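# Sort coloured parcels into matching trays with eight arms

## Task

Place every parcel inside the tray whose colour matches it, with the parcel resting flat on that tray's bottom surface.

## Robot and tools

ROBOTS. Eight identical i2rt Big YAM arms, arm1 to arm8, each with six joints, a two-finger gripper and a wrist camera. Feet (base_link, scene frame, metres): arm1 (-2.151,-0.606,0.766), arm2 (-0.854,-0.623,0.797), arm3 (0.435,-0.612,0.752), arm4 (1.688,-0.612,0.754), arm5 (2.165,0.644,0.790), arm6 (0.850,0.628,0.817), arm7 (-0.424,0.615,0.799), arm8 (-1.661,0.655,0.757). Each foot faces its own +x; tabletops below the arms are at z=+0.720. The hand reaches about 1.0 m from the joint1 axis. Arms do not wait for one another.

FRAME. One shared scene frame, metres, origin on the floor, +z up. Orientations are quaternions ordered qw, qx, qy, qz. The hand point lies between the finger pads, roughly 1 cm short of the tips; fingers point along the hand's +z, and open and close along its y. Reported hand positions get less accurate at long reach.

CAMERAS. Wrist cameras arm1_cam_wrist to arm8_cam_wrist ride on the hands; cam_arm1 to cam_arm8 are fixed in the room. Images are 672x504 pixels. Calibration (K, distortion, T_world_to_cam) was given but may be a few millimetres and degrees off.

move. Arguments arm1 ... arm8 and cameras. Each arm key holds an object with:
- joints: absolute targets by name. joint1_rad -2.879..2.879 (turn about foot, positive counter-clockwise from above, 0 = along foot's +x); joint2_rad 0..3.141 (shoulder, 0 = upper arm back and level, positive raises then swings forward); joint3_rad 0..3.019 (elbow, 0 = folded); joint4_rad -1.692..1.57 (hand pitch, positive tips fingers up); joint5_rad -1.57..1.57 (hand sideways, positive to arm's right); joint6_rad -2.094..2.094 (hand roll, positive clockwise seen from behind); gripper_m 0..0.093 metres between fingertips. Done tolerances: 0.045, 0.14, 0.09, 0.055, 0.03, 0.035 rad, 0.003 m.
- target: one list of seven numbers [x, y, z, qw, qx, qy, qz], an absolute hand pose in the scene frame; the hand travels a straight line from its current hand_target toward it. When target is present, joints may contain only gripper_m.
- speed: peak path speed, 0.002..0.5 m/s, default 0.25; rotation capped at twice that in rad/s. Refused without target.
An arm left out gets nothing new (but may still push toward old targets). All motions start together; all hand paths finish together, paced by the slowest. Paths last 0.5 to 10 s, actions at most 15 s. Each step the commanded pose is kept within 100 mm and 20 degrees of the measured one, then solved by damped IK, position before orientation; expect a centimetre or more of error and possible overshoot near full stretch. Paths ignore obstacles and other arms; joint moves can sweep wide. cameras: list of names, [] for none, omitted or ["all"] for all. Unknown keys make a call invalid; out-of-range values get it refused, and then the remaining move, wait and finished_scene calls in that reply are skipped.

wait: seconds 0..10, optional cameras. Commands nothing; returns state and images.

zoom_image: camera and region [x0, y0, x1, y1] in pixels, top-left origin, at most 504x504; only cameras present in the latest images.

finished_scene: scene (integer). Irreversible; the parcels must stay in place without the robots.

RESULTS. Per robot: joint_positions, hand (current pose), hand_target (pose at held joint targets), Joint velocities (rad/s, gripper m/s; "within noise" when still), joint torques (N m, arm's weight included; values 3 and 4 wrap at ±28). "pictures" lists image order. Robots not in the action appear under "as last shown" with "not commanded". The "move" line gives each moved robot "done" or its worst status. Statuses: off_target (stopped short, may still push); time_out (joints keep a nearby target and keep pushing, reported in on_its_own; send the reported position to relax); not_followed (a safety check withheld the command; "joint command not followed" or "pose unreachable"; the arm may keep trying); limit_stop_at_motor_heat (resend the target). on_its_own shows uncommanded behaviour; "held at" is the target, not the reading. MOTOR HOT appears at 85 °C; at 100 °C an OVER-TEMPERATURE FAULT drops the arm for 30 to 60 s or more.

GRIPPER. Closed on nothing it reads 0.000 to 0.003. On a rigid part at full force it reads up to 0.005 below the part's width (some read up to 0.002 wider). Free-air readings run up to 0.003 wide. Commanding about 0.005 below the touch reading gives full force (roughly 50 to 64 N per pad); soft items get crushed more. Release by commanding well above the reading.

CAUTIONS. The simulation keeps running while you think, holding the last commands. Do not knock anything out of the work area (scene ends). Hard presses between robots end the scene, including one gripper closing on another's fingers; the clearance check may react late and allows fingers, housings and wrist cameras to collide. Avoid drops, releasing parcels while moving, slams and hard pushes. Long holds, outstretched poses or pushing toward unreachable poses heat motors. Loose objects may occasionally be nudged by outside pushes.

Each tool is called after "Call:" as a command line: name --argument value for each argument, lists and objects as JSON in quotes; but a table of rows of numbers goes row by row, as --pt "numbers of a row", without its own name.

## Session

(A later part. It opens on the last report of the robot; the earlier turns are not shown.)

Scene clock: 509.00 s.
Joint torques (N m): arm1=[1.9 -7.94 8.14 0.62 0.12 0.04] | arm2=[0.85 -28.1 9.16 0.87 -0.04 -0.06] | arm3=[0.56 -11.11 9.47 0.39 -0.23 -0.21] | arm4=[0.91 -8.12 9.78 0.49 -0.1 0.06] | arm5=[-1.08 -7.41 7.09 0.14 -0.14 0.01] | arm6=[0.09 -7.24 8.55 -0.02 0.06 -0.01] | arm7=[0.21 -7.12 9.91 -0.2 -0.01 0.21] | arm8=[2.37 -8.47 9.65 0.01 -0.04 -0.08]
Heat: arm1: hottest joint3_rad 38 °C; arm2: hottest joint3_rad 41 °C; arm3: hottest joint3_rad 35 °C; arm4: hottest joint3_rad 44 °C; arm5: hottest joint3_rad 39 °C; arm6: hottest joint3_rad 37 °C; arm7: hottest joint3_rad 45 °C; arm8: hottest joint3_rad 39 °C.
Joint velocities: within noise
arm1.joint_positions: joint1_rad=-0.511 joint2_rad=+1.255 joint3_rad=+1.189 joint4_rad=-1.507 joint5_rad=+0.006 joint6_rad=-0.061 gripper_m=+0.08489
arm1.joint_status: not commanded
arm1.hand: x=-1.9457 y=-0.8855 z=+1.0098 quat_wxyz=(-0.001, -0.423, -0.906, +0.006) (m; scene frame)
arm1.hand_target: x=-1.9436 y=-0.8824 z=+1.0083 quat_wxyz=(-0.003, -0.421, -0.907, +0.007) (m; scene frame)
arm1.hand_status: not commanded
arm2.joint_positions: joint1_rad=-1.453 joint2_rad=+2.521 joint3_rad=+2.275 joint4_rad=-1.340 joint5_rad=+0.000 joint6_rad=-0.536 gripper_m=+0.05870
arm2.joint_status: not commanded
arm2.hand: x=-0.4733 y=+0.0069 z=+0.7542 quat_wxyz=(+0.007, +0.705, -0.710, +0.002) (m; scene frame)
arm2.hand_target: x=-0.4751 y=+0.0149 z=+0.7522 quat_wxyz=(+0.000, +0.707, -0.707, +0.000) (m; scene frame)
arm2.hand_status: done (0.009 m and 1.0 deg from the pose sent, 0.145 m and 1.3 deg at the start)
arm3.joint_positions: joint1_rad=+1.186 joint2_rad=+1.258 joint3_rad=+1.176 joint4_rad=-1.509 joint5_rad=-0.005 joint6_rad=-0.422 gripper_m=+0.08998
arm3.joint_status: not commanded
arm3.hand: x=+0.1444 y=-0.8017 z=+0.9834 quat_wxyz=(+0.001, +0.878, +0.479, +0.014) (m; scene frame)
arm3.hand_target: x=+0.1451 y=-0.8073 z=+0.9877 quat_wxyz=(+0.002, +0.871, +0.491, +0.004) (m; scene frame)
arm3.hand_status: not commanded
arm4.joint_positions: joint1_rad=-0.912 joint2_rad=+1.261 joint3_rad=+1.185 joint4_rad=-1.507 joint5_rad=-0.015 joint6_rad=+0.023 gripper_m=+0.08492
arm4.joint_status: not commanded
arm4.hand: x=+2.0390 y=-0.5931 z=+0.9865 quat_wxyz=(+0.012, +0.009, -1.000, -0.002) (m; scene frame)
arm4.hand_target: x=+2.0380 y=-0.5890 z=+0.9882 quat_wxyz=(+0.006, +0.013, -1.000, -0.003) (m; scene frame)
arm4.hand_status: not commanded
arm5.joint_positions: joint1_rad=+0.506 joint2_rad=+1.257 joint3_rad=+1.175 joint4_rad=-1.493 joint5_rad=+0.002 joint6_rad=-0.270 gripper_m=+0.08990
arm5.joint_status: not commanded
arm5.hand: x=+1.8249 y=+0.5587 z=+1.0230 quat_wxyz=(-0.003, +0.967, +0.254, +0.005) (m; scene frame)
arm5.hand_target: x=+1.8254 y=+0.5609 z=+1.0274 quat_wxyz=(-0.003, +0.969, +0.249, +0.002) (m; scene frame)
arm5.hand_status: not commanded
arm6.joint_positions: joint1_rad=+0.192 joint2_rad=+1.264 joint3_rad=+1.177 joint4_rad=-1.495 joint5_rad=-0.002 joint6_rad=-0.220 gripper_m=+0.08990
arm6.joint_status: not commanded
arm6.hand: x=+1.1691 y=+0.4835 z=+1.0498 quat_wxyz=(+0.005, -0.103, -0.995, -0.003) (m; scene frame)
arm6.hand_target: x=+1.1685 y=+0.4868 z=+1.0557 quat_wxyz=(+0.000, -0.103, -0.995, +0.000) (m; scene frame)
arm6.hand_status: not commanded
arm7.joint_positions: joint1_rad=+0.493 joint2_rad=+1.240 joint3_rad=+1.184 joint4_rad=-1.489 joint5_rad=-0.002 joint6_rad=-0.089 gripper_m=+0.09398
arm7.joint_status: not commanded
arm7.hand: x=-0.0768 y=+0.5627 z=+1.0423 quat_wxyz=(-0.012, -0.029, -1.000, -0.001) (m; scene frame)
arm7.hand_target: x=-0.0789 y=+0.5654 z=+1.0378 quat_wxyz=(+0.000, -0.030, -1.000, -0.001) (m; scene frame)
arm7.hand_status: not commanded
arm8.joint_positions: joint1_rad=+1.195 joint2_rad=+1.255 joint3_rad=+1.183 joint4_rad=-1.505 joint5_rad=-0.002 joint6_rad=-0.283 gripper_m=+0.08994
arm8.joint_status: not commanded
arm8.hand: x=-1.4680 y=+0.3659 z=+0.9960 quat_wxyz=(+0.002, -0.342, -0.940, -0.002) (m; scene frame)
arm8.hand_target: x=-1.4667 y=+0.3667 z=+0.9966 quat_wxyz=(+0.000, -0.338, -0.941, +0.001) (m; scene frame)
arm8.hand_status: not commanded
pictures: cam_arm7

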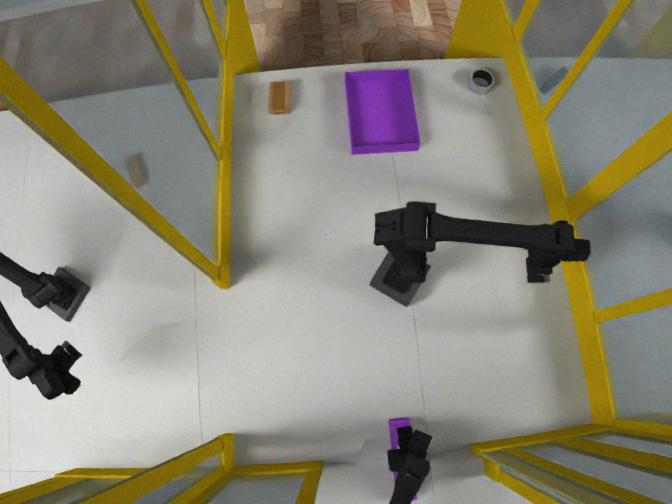

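Call:
move --arm2 '{"target":[-0.475,0.015,0.744,0,-0.707,0.707,0],"speed":0.1}' --cameras '[]'

Call:
move --arm2 '{"joints":{"gripper_m":0.09}}' --cameras '[]'

Call:
move --arm2 '{"target":[-0.475,0.008,0.90,0,-0.707,0.707,0],"speed":0.25}' --cameras '[]'

Call:
move --arm2 '{"joints":{"joint2_rad":1.25,"joint3_rad":1.18,"joint4_rad":-1.5,"joint5_rad":0}}' --cameras '["cam_arm7"]'

Call:
move --arm2 '{"joints":{"joint1_rad":-2.4}}' --arm7 '{"joints":{"joint1_rad":-1.014,"joint6_rad":-0.08}}' --cameras '[]'

Call:
move --arm7 '{"target":[-0.475,0.0,0.88,0,0.707,0.707,0],"speed":0.3}' --cameras '["arm7_cam_wrist"]'

Scene clock: 521.37 s.
Joint torques (N m): arm1=[2.43 -8.06 7.99 0.54 0.13 0.06] | arm2=[0.85 -27.52 8.8 0.91 -0.04 -0.06] | arm3=[0.44 -10.99 9.46 0.39 -0.22 -0.21] | arm4=[0.91 -8.12 9.78 0.49 -0.1 0.07] | arm5=[-1.44 -7.12 7.08 0.05 -0.12 -0.01] | arm6=[0.09 -7.24 8.54 -0.03 0.06 -0.01] | arm7=[0.38 -6.83 9.89 -0.27 -0.01 0.2] | arm8=[2.32 -8.64 9.66 -0.01 -0.03 -0.04]
Heat: arm1: hottest joint3_rad 38 °C; arm2: hottest joint3_rad 41 °C; arm3: hottest joint3_rad 35 °C; arm4: hottest joint3_rad 44 °C; arm5: hottest joint3_rad 39 °C; arm6: hottest joint3_rad 37 °C; arm7: hottest joint3_rad 46 °C; arm8: hottest joint3_rad 39 °C.
move: arm2 off_target
Joint velocities: within noise
arm1, arm3, arm4, arm5, arm6, arm7, arm8: as last shown
arm2.joint_positions: joint1_rad=-1.453 joint2_rad=+2.521 joint3_rad=+2.275 joint4_rad=-1.327 joint5_rad=+0.000 joint6_rad=-0.536 gripper_m=+0.05870
arm2.joint_status: not commanded
arm2.hand: x=-0.4716 y=+0.0098 z=+0.7542 quat_wxyz=(+0.001, +0.705, -0.710, +0.000) (m; scene frame)
arm2.hand_target: x=-0.4752 y=+0.0148 z=+0.7442 quat_wxyz=(+0.000, +0.707, -0.707, +0.000) (m; scene frame)
arm2.hand_status: off_target (0.012 m and 0.4 deg from the pose sent, 0.013 m and 1.0 deg at the start)
pictures: none
No camera images: "cameras" was empty.

Scene clock: 522.00 s.
Joint torques (N m): arm1=[2.14 -7.77 8.05 0.51 0.11 0.06] | arm2=[0.91 -27.46 8.8 0.9 -0.04 -0.06] | arm3=[0.44 -10.93 9.47 0.44 -0.23 -0.2] | arm4=[0.91 -8.12 9.78 0.49 -0.1 0.06] | arm5=[-1.38 -7.3 7.31 0.08 -0.15 0.01] | arm6=[0.03 -7.24 8.54 -0.03 0.06 -0.01] | arm7=[0.26 -6.95 9.89 -0.23 -0.02 0.21] | arm8=[2.2 -8.53 9.65 0.01 -0.04 -0.09]
Heat: arm1: hottest joint3_rad 38 °C; arm2: hottest joint3_rad 41 °C; arm3: hottest joint3_rad 35 °C; arm4: hottest joint3_rad 44 °C; arm5: hottest joint3_rad 39 °C; arm6: hottest joint3_rad 37 °C; arm7: hottest joint3_rad 46 °C; arm8: hottest joint3_rad 39 °C.
move: arm2 done
Joint velocities: within noise
arm1, arm3, arm4, arm5, arm6, arm7, arm8: as last shown
arm2.joint_positions: joint1_rad=-1.453 joint2_rad=+2.521 joint3_rad=+2.275 joint4_rad=-1.327 joint5_rad=+0.000 joint6_rad=-0.536 gripper_m=+0.08983
arm2.joint_status: all done
arm2.hand: x=-0.4716 y=+0.0098 z=+0.7542 quat_wxyz=(+0.001, +0.705, -0.710, +0.000) (m; scene frame)
arm2.hand_target: x=-0.4752 y=+0.0148 z=+0.7442 quat_wxyz=(+0.000, +0.707, -0.707, +0.000) (m; scene frame)
arm2.hand_status: not commanded
pictures: none
No camera images: "cameras" was empty.

Scene clock: 523.77 s.
Joint torques (N m): arm1=[1.9 -7.65 8.12 0.58 0.11 0.04] | arm2=[0.5 -26.4 12.15 0.13 -0.04 -0.11] | arm3=[0.5 -10.99 9.48 0.4 -0.23 -0.21] | arm4=[0.91 -8.12 9.78 0.49 -0.1 0.07] | arm5=[-0.85 -7.41 7.2 -0.02 -0.16 0.03] | arm6=[0.09 -7.24 8.57 -0.03 0.05 -0.02] | arm7=[0.38 -6.89 9.91 -0.23 0 0.22] | arm8=[2.55 -8.35 9.65 0.08 -0.05 -0.08]
Heat: arm1: hottest joint3_rad 38 °C; arm2: hottest joint3_rad 41 °C; arm3: hottest joint3_rad 35 °C; arm4: hottest joint3_rad 44 °C; arm5: hottest joint3_rad 39 °C; arm6: hottest joint3_rad 37 °C; arm7: hottest joint3_rad 46 °C; arm8: hottest joint3_rad 39 °C.
move: arm2 done
Joint velocities: within noise
arm1, arm3, arm4, arm5, arm6, arm7, arm8: as last shown
arm2.joint_positions: joint1_rad=-1.453 joint2_rad=+2.414 joint3_rad=+2.451 joint4_rad=-1.623 joint5_rad=+0.000 joint6_rad=-0.536 gripper_m=+0.08992
arm2.joint_status: not commanded
arm2.hand: x=-0.4776 y=-0.0003 z=+0.8979 quat_wxyz=(+0.007, +0.705, -0.710, +0.002) (m; scene frame)
arm2.hand_target: x=-0.4753 y=+0.0076 z=+0.9001 quat_wxyz=(-0.001, +0.707, -0.707, +0.000) (m; scene frame)
arm2.hand_status: done (0.009 m and 0.9 deg from the pose sent, 0.146 m and 0.4 deg at the start)
pictures: none
No camera images: "cameras" was empty.

Scene clock: 525.80 s.
Joint torques (N m): arm1=[2.08 -7.53 7.99 0.54 0.11 0.08] | arm2=[0.44 -10.93 8.28 0.7 -0.07 -0.11] | arm3=[0.44 -10.87 9.47 0.4 -0.23 -0.21] | arm4=[0.91 -8.12 9.78 0.49 -0.1 0.07] | arm5=[-1.55 -7.18 7.15 0.05 -0.14 0.01] | arm6=[-0.03 -7.3 8.55 -0.02 0.05 -0.01] | arm7=[0.21 -7 9.91 -0.23 -0.02 0.21] | arm8=[2.26 -8.47 9.73 0.05 -0.04 -0.06]
Heat: arm1: hottest joint3_rad 38 °C; arm2: hottest joint3_rad 41 °C; arm3: hottest joint3_rad 35 °C; arm4: hottest joint3_rad 44 °C; arm5: hottest joint3_rad 39 °C; arm6: hottest joint3_rad 37 °C; arm7: hottest joint3_rad 46 °C; arm8: hottest joint3_rad 39 °C.
move: arm2 done
Joint velocities: within noise
arm1, arm3, arm4, arm5, arm6, arm7, arm8: as last shown
arm2.joint_positions: joint1_rad=-1.453 joint2_rad=+1.258 joint3_rad=+1.181 joint4_rad=-1.506 joint5_rad=+0.000 joint6_rad=-0.536 gripper_m=+0.08992
arm2.joint_status: all done
arm2.hand: x=-0.6739 y=-0.3257 z=+1.0340 quat_wxyz=(+0.006, +0.705, -0.710, +0.001) (m; scene frame)
arm2.hand_target: x=-0.6747 y=-0.3249 z=+1.0363 quat_wxyz=(+0.000, +0.707, -0.707, -0.001) (m; scene frame)
arm2.hand_status: not commanded
pictures: cam_arm7

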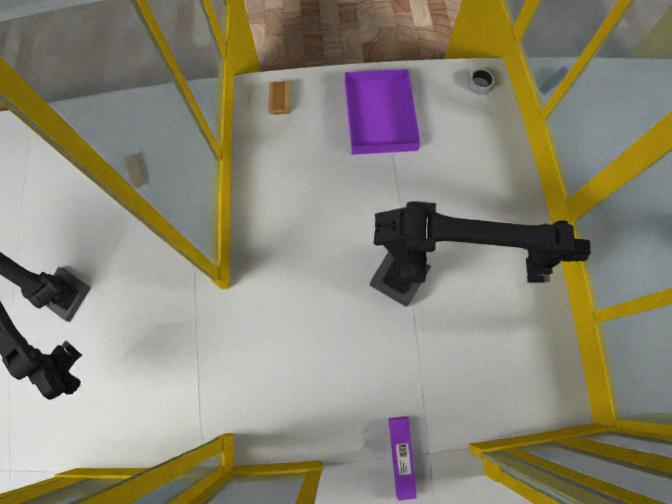

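Scene clock: 527.67 s.
Joint torques (N m): arm1=[1.96 -7.77 8.09 0.55 0.13 0.08] | arm2=[-0.26 -10.87 8.28 0.7 -0.05 -0.11] | arm3=[0.44 -11.05 9.46 0.4 -0.23 -0.2] | arm4=[0.91 -8.12 9.78 0.49 -0.1 0.06] | arm5=[-1.38 -7.36 7.16 0.18 -0.16 -0.03] | arm6=[0.09 -7.18 8.54 -0.02 0.06 -0.01] | arm7=[-0.91 -7.47 9.85 -0.21 -0.05 0.21] | arm8=[2.49 -8.64 9.72 -0.05 -0.03 -0.07]
Heat: arm1: hottest joint3_rad 38 °C; arm2: hottest joint3_rad 41 °C; arm3: hottest joint3_rad 35 °C; arm4: hottest joint3_rad 44 °C; arm5: hottest joint3_rad 39 °C; arm6: hottest joint3_rad 37 °C; arm7: hottest joint3_rad 46 °C; arm8: hottest joint3_rad 39 °C.
move: arm2 done; arm7 done
Joint velocities: within noise
arm1, arm3, arm4, arm5, arm6, arm8: as last shown
arm2.joint_positions: joint1_rad=-2.394 joint2_rad=+1.258 joint3_rad=+1.181 joint4_rad=-1.506 joint5_rad=+0.000 joint6_rad=-0.536 gripper_m=+0.08993
arm2.joint_status: all done
arm2.hand: x=-0.5076 y=-0.5936 z=+1.0337 quat_wxyz=(+0.006, +0.306, -0.952, -0.002) (m; scene frame)
arm2.hand_target: x=-0.5071 y=-0.5956 z=+1.0360 quat_wxyz=(+0.000, +0.305, -0.952, +0.000) (m; scene frame)
arm2.hand_status: not commanded
arm7.joint_positions: joint1_rad=-1.007 joint2_rad=+1.247 joint3_rad=+1.184 joint4_rad=-1.489 joint5_rad=-0.001 joint6_rad=-0.088 gripper_m=+0.09399
arm7.joint_status: all done
arm7.hand: x=-0.4505 y=+0.2639 z=+1.0396 quat_wxyz=(-0.005, -0.703, -0.711, +0.006) (m; scene frame)
arm7.hand_target: x=-0.4529 y=+0.2673 z=+1.0372 quat_wxyz=(+0.001, -0.708, -0.706, +0.000) (m; scene frame)
arm7.hand_status: not commanded
pictures: none
No camera images: "cameras" was empty.

Scene clock: 529.70 s.
Joint torques (N m): arm1=[2.08 -7.65 8.06 0.64 0.13 0.09] | arm2=[-0.26 -10.87 8.28 0.7 -0.05 -0.11] | arm3=[0.44 -10.99 9.48 0.42 -0.22 -0.21] | arm4=[0.91 -8.18 9.78 0.49 -0.1 0.07] | arm5=[-1.2 -7.82 7.12 0.01 -0.11 0.01] | arm6=[0.03 -7.24 8.55 -0.05 0.06 -0.01] | arm7=[-0.97 -15.79 14.52 -0.35 -0.06 0.16] | arm8=[1.96 -8.41 9.66 -0.05 -0.05 -0.07]
Heat: arm1: hottest joint3_rad 38 °C; arm2: hottest joint3_rad 41 °C; arm3: hottest joint3_rad 35 °C; arm4: hottest joint3_rad 44 °C; arm5: hottest joint3_rad 39 °C; arm6: hottest joint3_rad 37 °C; arm7: hottest joint3_rad 46 °C; arm8: hottest joint3_rad 39 °C.
move: arm7 off_target
Joint velocities: within noise
arm1, arm2, arm3, arm4, arm5, arm6, arm8: as last shown
arm7.joint_positions: joint1_rad=-1.007 joint2_rad=+2.015 joint3_rad=+1.672 joint4_rad=-1.259 joint5_rad=-0.001 joint6_rad=-0.088 gripper_m=+0.09399
arm7.joint_status: not commanded
arm7.hand: x=-0.4693 y=+0.0187 z=+0.8668 quat_wxyz=(+0.011, -0.703, -0.711, -0.013) (m; scene frame)
arm7.hand_target: x=-0.4750 y=+0.0011 z=+0.8801 quat_wxyz=(+0.000, -0.707, -0.707, +0.000) (m; scene frame)
arm7.hand_status: off_target (0.024 m and 2.1 deg from the pose sent, 0.309 m and 1.1 deg at the start)
pictures: arm7_cam_wrist
camera_calibration:
arm7_cam_wrist: T_world_to_cam=[[-0.999552, -0.0282346, 0.00989511, -0.480335], [-0.0167136, 0.801284, 0.598051, -0.534859], [-0.0248145, 0.597618, -0.801397, 0.793154], [0, 0, 0, 1]] pos_world=[-0.469378, -0.0589915, 0.960257]

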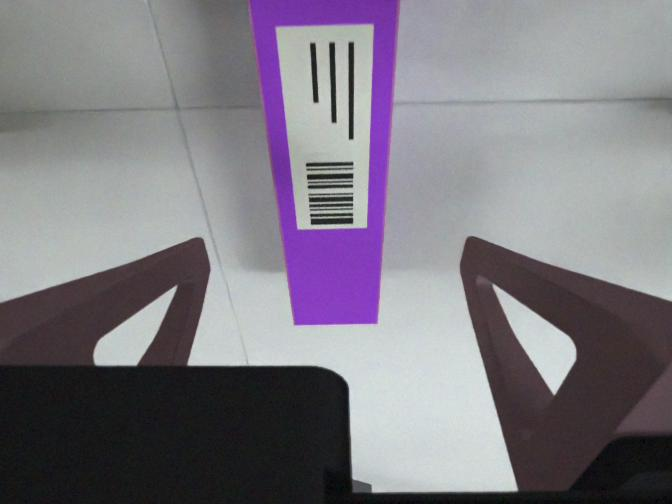

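Call:
move --arm7 '{"target":[-0.473,0.000,0.747,0,0.707,0.707,0],"speed":0.2}' --cameras '[]'

Call:
move --arm7 '{"joints":{"gripper_m":0.045}}' --cameras '["arm7_cam_wrist"]'

Scene clock: 539.60 s.
Joint torques (N m): arm1=[1.9 -8 8.01 0.49 0.12 0.07] | arm2=[-0.26 -10.87 8.29 0.7 -0.05 -0.1] | arm3=[0.44 -10.93 9.44 0.42 -0.23 -0.21] | arm4=[0.91 -8.12 9.78 0.49 -0.1 0.06] | arm5=[-1.14 -7.12 7.06 0.1 -0.13 0.02] | arm6=[-0.03 -7.24 8.54 -0.02 0.06 -0.02] | arm7=[-0.62 -16.56 8.59 0.49 -0.07 0.2] | arm8=[2.14 -8.18 9.69 -0.08 -0.02 -0.08]
Heat: arm1: hottest joint3_rad 38 °C; arm2: hottest joint3_rad 40 °C; arm3: hottest joint3_rad 35 °C; arm4: hottest joint3_rad 44 °C; arm5: hottest joint3_rad 39 °C; arm6: hottest joint3_rad 37 °C; arm7: hottest joint3_rad 48 °C; arm8: hottest joint3_rad 39 °C.
move: arm7 done
Joint velocities: within noise
arm1, arm2, arm3, arm4, arm5, arm6, arm8: as last shown
arm7.joint_positions: joint1_rad=-1.007 joint2_rad=+2.174 joint3_rad=+1.613 joint4_rad=-1.010 joint5_rad=-0.001 joint6_rad=-0.088 gripper_m=+0.09399
arm7.joint_status: not commanded
arm7.hand: x=-0.4708 y=+0.0009 z=+0.7520 quat_wxyz=(+0.001, -0.703, -0.711, -0.001) (m; scene frame)
arm7.hand_target: x=-0.4731 y=+0.0001 z=+0.7470 quat_wxyz=(+0.000, -0.707, -0.707, +0.000) (m; scene frame)
arm7.hand_status: done (0.006 m and 0.7 deg from the pose sent, 0.121 m and 2.1 deg at the start)
pictures: none
No camera images: "cameras" was empty.

Scene clock: 540.20 s.
Joint torques (N m): arm1=[2.02 -7.71 8.14 0.61 0.11 0.05] | arm2=[-0.26 -10.93 8.28 0.69 -0.05 -0.11] | arm3=[0.44 -10.99 9.51 0.42 -0.22 -0.21] | arm4=[0.91 -8.12 9.78 0.49 -0.1 0.07] | arm5=[-1.26 -7.71 7.01 0.12 -0.16 0.02] | arm6=[0.15 -7.18 8.57 -0.05 0.06 -0.01] | arm7=[-0.73 -16.73 8.49 0.5 -0.06 0.2] | arm8=[2.14 -8.35 9.72 0.06 -0.03 -0.04]
Heat: arm1: hottest joint3_rad 38 °C; arm2: hottest joint3_rad 40 °C; arm3: hottest joint3_rad 35 °C; arm4: hottest joint3_rad 44 °C; arm5: hottest joint3_rad 39 °C; arm6: hottest joint3_rad 37 °C; arm7: hottest joint3_rad 48 °C; arm8: hottest joint3_rad 39 °C.
move: arm7 off_target
Joint velocities: within noise
arm1.joint_positions: joint1_rad=-0.511 joint2_rad=+1.255 joint3_rad=+1.189 joint4_rad=-1.507 joint5_rad=+0.006 joint6_rad=-0.061 gripper_m=+0.08489
arm1.joint_status: not commanded
arm1.hand: x=-1.9457 y=-0.8855 z=+1.0098 quat_wxyz=(-0.001, -0.423, -0.906, +0.006) (m; scene frame)
arm1.hand_target: x=-1.9436 y=-0.8824 z=+1.0083 quat_wxyz=(-0.003, -0.421, -0.907, +0.007) (m; scene frame)
arm1.hand_status: not commanded
arm2: as last shown
arm3.joint_positions: joint1_rad=+1.186 joint2_rad=+1.258 joint3_rad=+1.176 joint4_rad=-1.509 joint5_rad=-0.005 joint6_rad=-0.422 gripper_m=+0.08998
arm3.joint_status: not commanded
arm3.hand: x=+0.1444 y=-0.8017 z=+0.9834 quat_wxyz=(+0.001, +0.878, +0.479, +0.014) (m; scene frame)
arm3.hand_target: x=+0.1451 y=-0.8073 z=+0.9877 quat_wxyz=(+0.002, +0.871, +0.491, +0.004) (m; scene frame)
arm3.hand_status: not commanded
arm4.joint_positions: joint1_rad=-0.912 joint2_rad=+1.261 joint3_rad=+1.185 joint4_rad=-1.507 joint5_rad=-0.015 joint6_rad=+0.023 gripper_m=+0.08492
arm4.joint_status: not commanded
arm4.hand: x=+2.0390 y=-0.5931 z=+0.9865 quat_wxyz=(+0.012, +0.009, -1.000, -0.002) (m; scene frame)
arm4.hand_target: x=+2.0380 y=-0.5890 z=+0.9882 quat_wxyz=(+0.006, +0.013, -1.000, -0.003) (m; scene frame)
arm4.hand_status: not commanded
arm5.joint_positions: joint1_rad=+0.506 joint2_rad=+1.257 joint3_rad=+1.175 joint4_rad=-1.493 joint5_rad=+0.002 joint6_rad=-0.270 gripper_m=+0.08990
arm5.joint_status: not commanded
arm5.hand: x=+1.8249 y=+0.5587 z=+1.0230 quat_wxyz=(-0.003, +0.967, +0.254, +0.005) (m; scene frame)
arm5.hand_target: x=+1.8254 y=+0.5609 z=+1.0274 quat_wxyz=(-0.003, +0.969, +0.249, +0.002) (m; scene frame)
arm5.hand_status: not commanded
arm6.joint_positions: joint1_rad=+0.192 joint2_rad=+1.264 joint3_rad=+1.177 joint4_rad=-1.495 joint5_rad=-0.002 joint6_rad=-0.220 gripper_m=+0.08990
arm6.joint_status: not commanded
arm6.hand: x=+1.1691 y=+0.4835 z=+1.0498 quat_wxyz=(+0.005, -0.103, -0.995, -0.003) (m; scene frame)
arm6.hand_target: x=+1.1685 y=+0.4868 z=+1.0557 quat_wxyz=(+0.000, -0.103, -0.995, +0.000) (m; scene frame)
arm6.hand_status: not commanded
arm7.joint_positions: joint1_rad=-1.007 joint2_rad=+2.174 joint3_rad=+1.613 joint4_rad=-1.010 joint5_rad=-0.001 joint6_rad=-0.088 gripper_m=+0.06052
arm7.joint_status: gripper_m off_target (ended at +0.06056, target +0.04500)
arm7.hand: x=-0.4708 y=+0.0009 z=+0.7520 quat_wxyz=(+0.001, -0.703, -0.711, -0.001) (m; scene frame)
arm7.hand_target: x=-0.4731 y=+0.0001 z=+0.7470 quat_wxyz=(+0.000, -0.707, -0.707, +0.000) (m; scene frame)
arm7.hand_status: not commanded
arm8.joint_positions: joint1_rad=+1.195 joint2_rad=+1.255 joint3_rad=+1.183 joint4_rad=-1.505 joint5_rad=-0.002 joint6_rad=-0.283 gripper_m=+0.08994
arm8.joint_status: not commanded
arm8.hand: x=-1.4680 y=+0.3659 z=+0.9960 quat_wxyz=(+0.002, -0.342, -0.940, -0.002) (m; scene frame)
arm8.hand_target: x=-1.4667 y=+0.3667 z=+0.9966 quat_wxyz=(+0.000, -0.338, -0.941, +0.001) (m; scene frame)
arm8.hand_status: not commanded
pictures: arm7_cam_wrist
camera_calibration:
arm7_cam_wrist: T_world_to_cam=[[-0.999525, -0.0278861, 0.0131291, -0.483549], [-0.0153403, 0.819536, 0.572822, -0.432341], [-0.0267335, 0.572349, -0.819575, 0.724526], [0, 0, 0, 1]] pos_world=[-0.470582, -0.0738467, 0.847806]

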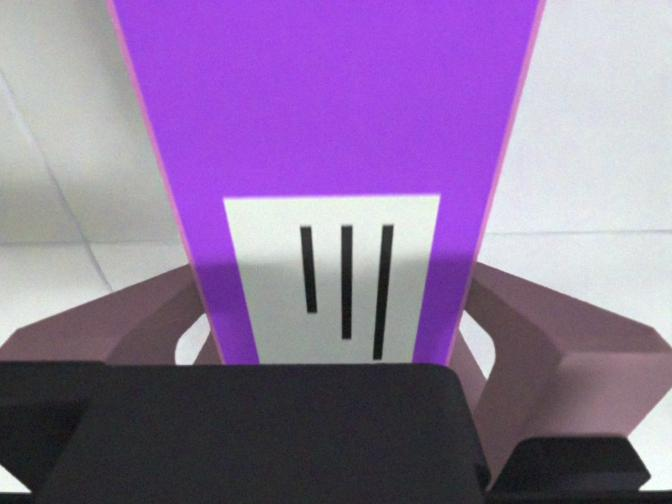

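Call:
move --arm7 '{"target":[-0.473,0.005,0.89,0,0.707,0.707,0],"speed":0.25}' --cameras '[]'

Call:
move --arm7 '{"joints":{"joint2_rad":1.25,"joint3_rad":1.18,"joint4_rad":-1.5,"joint5_rad":0}}' --cameras '[]'

Call:
move --arm7 '{"joints":{"joint1_rad":2.166,"joint6_rad":0.0}}' --cameras '[]'

Call:
move --arm7 '{"target":[-0.393,1.305,0.90,0,-0.688,0.725,0],"speed":0.3}' --cameras '["cam_arm7","arm7_cam_wrist"]'

Call:
zoom_image --camera "cam_arm7" --region '[310, 40, 470, 180]'

Scene clock: 549.83 s.
Joint torques (N m): arm1=[1.9 -7.94 8.02 0.61 0.12 0.08] | arm2=[-0.26 -10.93 8.28 0.69 -0.05 -0.11] | arm3=[0.5 -10.93 9.5 0.43 -0.23 -0.21] | arm4=[0.91 -8.12 9.78 0.5 -0.1 0.06] | arm5=[-0.67 -6.95 7.17 -0.02 -0.16 0.02] | arm6=[0.03 -7.24 8.55 -0.03 0.06 -0.01] | arm7=[-0.73 -16.5 14.22 -0.36 -0.06 0.18] | arm8=[2.43 -8.35 9.66 0.01 -0.03 -0.06]
Heat: arm1: hottest joint3_rad 38 °C; arm2: hottest joint3_rad 40 °C; arm3: hottest joint3_rad 35 °C; arm4: hottest joint3_rad 44 °C; arm5: hottest joint3_rad 39 °C; arm6: hottest joint3_rad 37 °C; arm7: hottest joint3_rad 46 °C; arm8: hottest joint3_rad 39 °C.
move: arm7 off_target
Joint velocities: within noise
arm1, arm2, arm3, arm4, arm5, arm6, arm8: as last shown
arm7.joint_positions: joint1_rad=-1.007 joint2_rad=+2.003 joint3_rad=+1.669 joint4_rad=-1.274 joint5_rad=-0.001 joint6_rad=-0.088 gripper_m=+0.06052
arm7.joint_status: not commanded
arm7.hand: x=-0.4690 y=+0.0226 z=+0.8722 quat_wxyz=(+0.013, -0.703, -0.711, -0.015) (m; scene frame)
arm7.hand_target: x=-0.4730 y=+0.0060 z=+0.8902 quat_wxyz=(+0.000, -0.707, -0.707, +0.000) (m; scene frame)
arm7.hand_status: off_target (0.025 m and 2.4 deg from the pose sent, 0.138 m and 0.7 deg at the start)
pictures: none
No camera images: "cameras" was empty.

Scene clock: 551.40 s.
Joint torques (N m): arm1=[1.96 -7.94 8.1 0.57 0.12 0.07] | arm2=[-0.26 -10.87 8.28 0.7 -0.05 -0.11] | arm3=[0.5 -10.99 9.46 0.46 -0.23 -0.2] | arm4=[0.91 -8.12 9.78 0.5 -0.1 0.07] | arm5=[-1.61 -7.18 7.09 0.06 -0.17 0.02] | arm6=[0.03 -7.24 8.54 -0.03 0.06 -0.01] | arm7=[-0.67 -8.06 9.24 -0.1 -0.04 0.18] | arm8=[2.43 -8.41 9.65 0.05 -0.03 -0.07]
Heat: arm1: hottest joint3_rad 38 °C; arm2: hottest joint3_rad 40 °C; arm3: hottest joint3_rad 35 °C; arm4: hottest joint3_rad 44 °C; arm5: hottest joint3_rad 39 °C; arm6: hottest joint3_rad 37 °C; arm7: hottest joint3_rad 46 °C; arm8: hottest joint3_rad 39 °C.
move: arm7 done
Joint velocities: within noise
arm1, arm2, arm3, arm4, arm5, arm6, arm8: as last shown
arm7.joint_positions: joint1_rad=-1.007 joint2_rad=+1.252 joint3_rad=+1.191 joint4_rad=-1.493 joint5_rad=-0.001 joint6_rad=-0.088 gripper_m=+0.06052
arm7.joint_status: all done
arm7.hand: x=-0.4507 y=+0.2622 z=+1.0406 quat_wxyz=(-0.005, -0.703, -0.711, +0.005) (m; scene frame)
arm7.hand_target: x=-0.4520 y=+0.2673 z=+1.0371 quat_wxyz=(+0.001, -0.707, -0.707, +0.000) (m; scene frame)
arm7.hand_status: not commanded
pictures: none
No camera images: "cameras" was empty.

Scene clock: 553.90 s.
Joint torques (N m): arm1=[2.14 -8.12 8.01 0.65 0.11 0.07] | arm2=[-0.26 -10.87 8.29 0.69 -0.05 -0.1] | arm3=[0.56 -10.87 9.48 0.4 -0.22 -0.21] | arm4=[0.91 -8.12 9.78 0.49 -0.1 0.07] | arm5=[-1.2 -7.3 7.15 -0.05 -0.14 0.01] | arm6=[0.03 -7.18 8.54 -0.03 0.05 -0.01] | arm7=[0.26 -8.53 9.24 -0.1 -0.03 0.21] | arm8=[2.2 -8.35 9.66 -0.02 -0.05 -0.06]
Heat: arm1: hottest joint3_rad 38 °C; arm2: hottest joint3_rad 40 °C; arm3: hottest joint3_rad 35 °C; arm4: hottest joint3_rad 44 °C; arm5: hottest joint3_rad 39 °C; arm6: hottest joint3_rad 37 °C; arm7: hottest joint3_rad 46 °C; arm8: hottest joint3_rad 39 °C.
move: arm7 done
Joint velocities: within noise
arm1, arm2, arm3, arm4, arm5, arm6, arm8: as last shown
arm7.joint_positions: joint1_rad=+2.159 joint2_rad=+1.261 joint3_rad=+1.191 joint4_rad=-1.493 joint5_rad=-0.001 joint6_rad=-0.008 gripper_m=+0.06045
arm7.joint_status: all done
arm7.hand: x=-0.4050 y=+0.9677 z=+1.0397 quat_wxyz=(-0.003, +0.692, -0.722, -0.004) (m; scene frame)
arm7.hand_target: x=-0.4077 y=+0.9618 z=+1.0390 quat_wxyz=(-0.001, +0.691, -0.723, -0.001) (m; scene frame)
arm7.hand_status: not commanded
pictures: none
No camera images: "cameras" was empty.

Scene clock: 556.27 s.
Joint torques (N m): arm1=[2.14 -8.06 7.99 0.51 0.11 0.08] | arm2=[-0.21 -10.87 8.29 0.7 -0.05 -0.1] | arm3=[0.44 -10.93 9.46 0.4 -0.23 -0.22] | arm4=[0.91 -8.12 9.78 0.49 -0.1 0.07] | arm5=[-1.49 -6.89 7.04 -0.09 -0.12 0.04] | arm6=[0.09 -7.24 8.57 -0.02 0.06 -0.01] | arm7=[0.32 -17.44 15.57 -0.31 -0.01 0.2] | arm8=[2.26 -8.64 9.7 -0.02 -0.03 -0.07]
Heat: arm1: hottest joint3_rad 38 °C; arm2: hottest joint3_rad 40 °C; arm3: hottest joint3_rad 35 °C; arm4: hottest joint3_rad 44 °C; arm5: hottest joint3_rad 39 °C; arm6: hottest joint3_rad 37 °C; arm7: hottest joint3_rad 46 °C; arm8: hottest joint3_rad 39 °C.
move: arm7 off_target
Joint velocities: within noise
arm1, arm2, arm3, arm4, arm5, arm6, arm8: as last shown
arm7.joint_positions: joint1_rad=+2.159 joint2_rad=+2.221 joint3_rad=+2.072 joint4_rad=-1.456 joint5_rad=-0.001 joint6_rad=-0.001 gripper_m=+0.06045
arm7.joint_status: not commanded
arm7.hand: x=-0.3886 y=+1.2880 z=+0.8891 quat_wxyz=(+0.012, +0.689, -0.725, +0.010) (m; scene frame)
arm7.hand_target: x=-0.3930 y=+1.3039 z=+0.9002 quat_wxyz=(-0.001, +0.688, -0.725, -0.001) (m; scene frame)
arm7.hand_status: off_target (0.021 m and 1.9 deg from the pose sent, 0.365 m and 0.8 deg at the start)
pictures: arm7_cam_wrist, cam_arm7
camera_calibration:
arm7_cam_wrist: T_world_to_cam=[[0.999319, -0.0351631, 0.011224, 0.420449], [-0.0349124, -0.801747, 0.596644, 0.494977], [-0.011981, -0.596629, -0.802428, 1.59852], [0, 0, 0, 1]] pos_world=[-0.383729, 1.36535, 0.982655]

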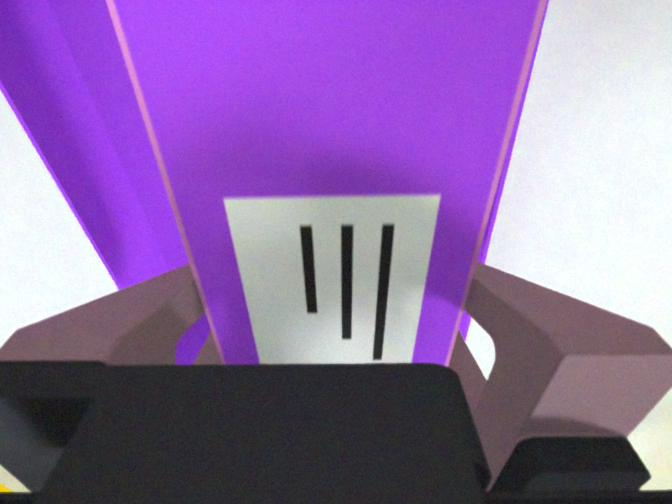

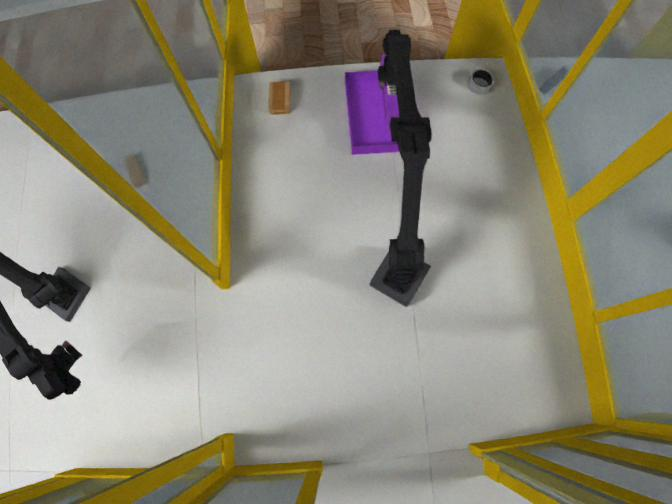

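Scaled by 3.150.

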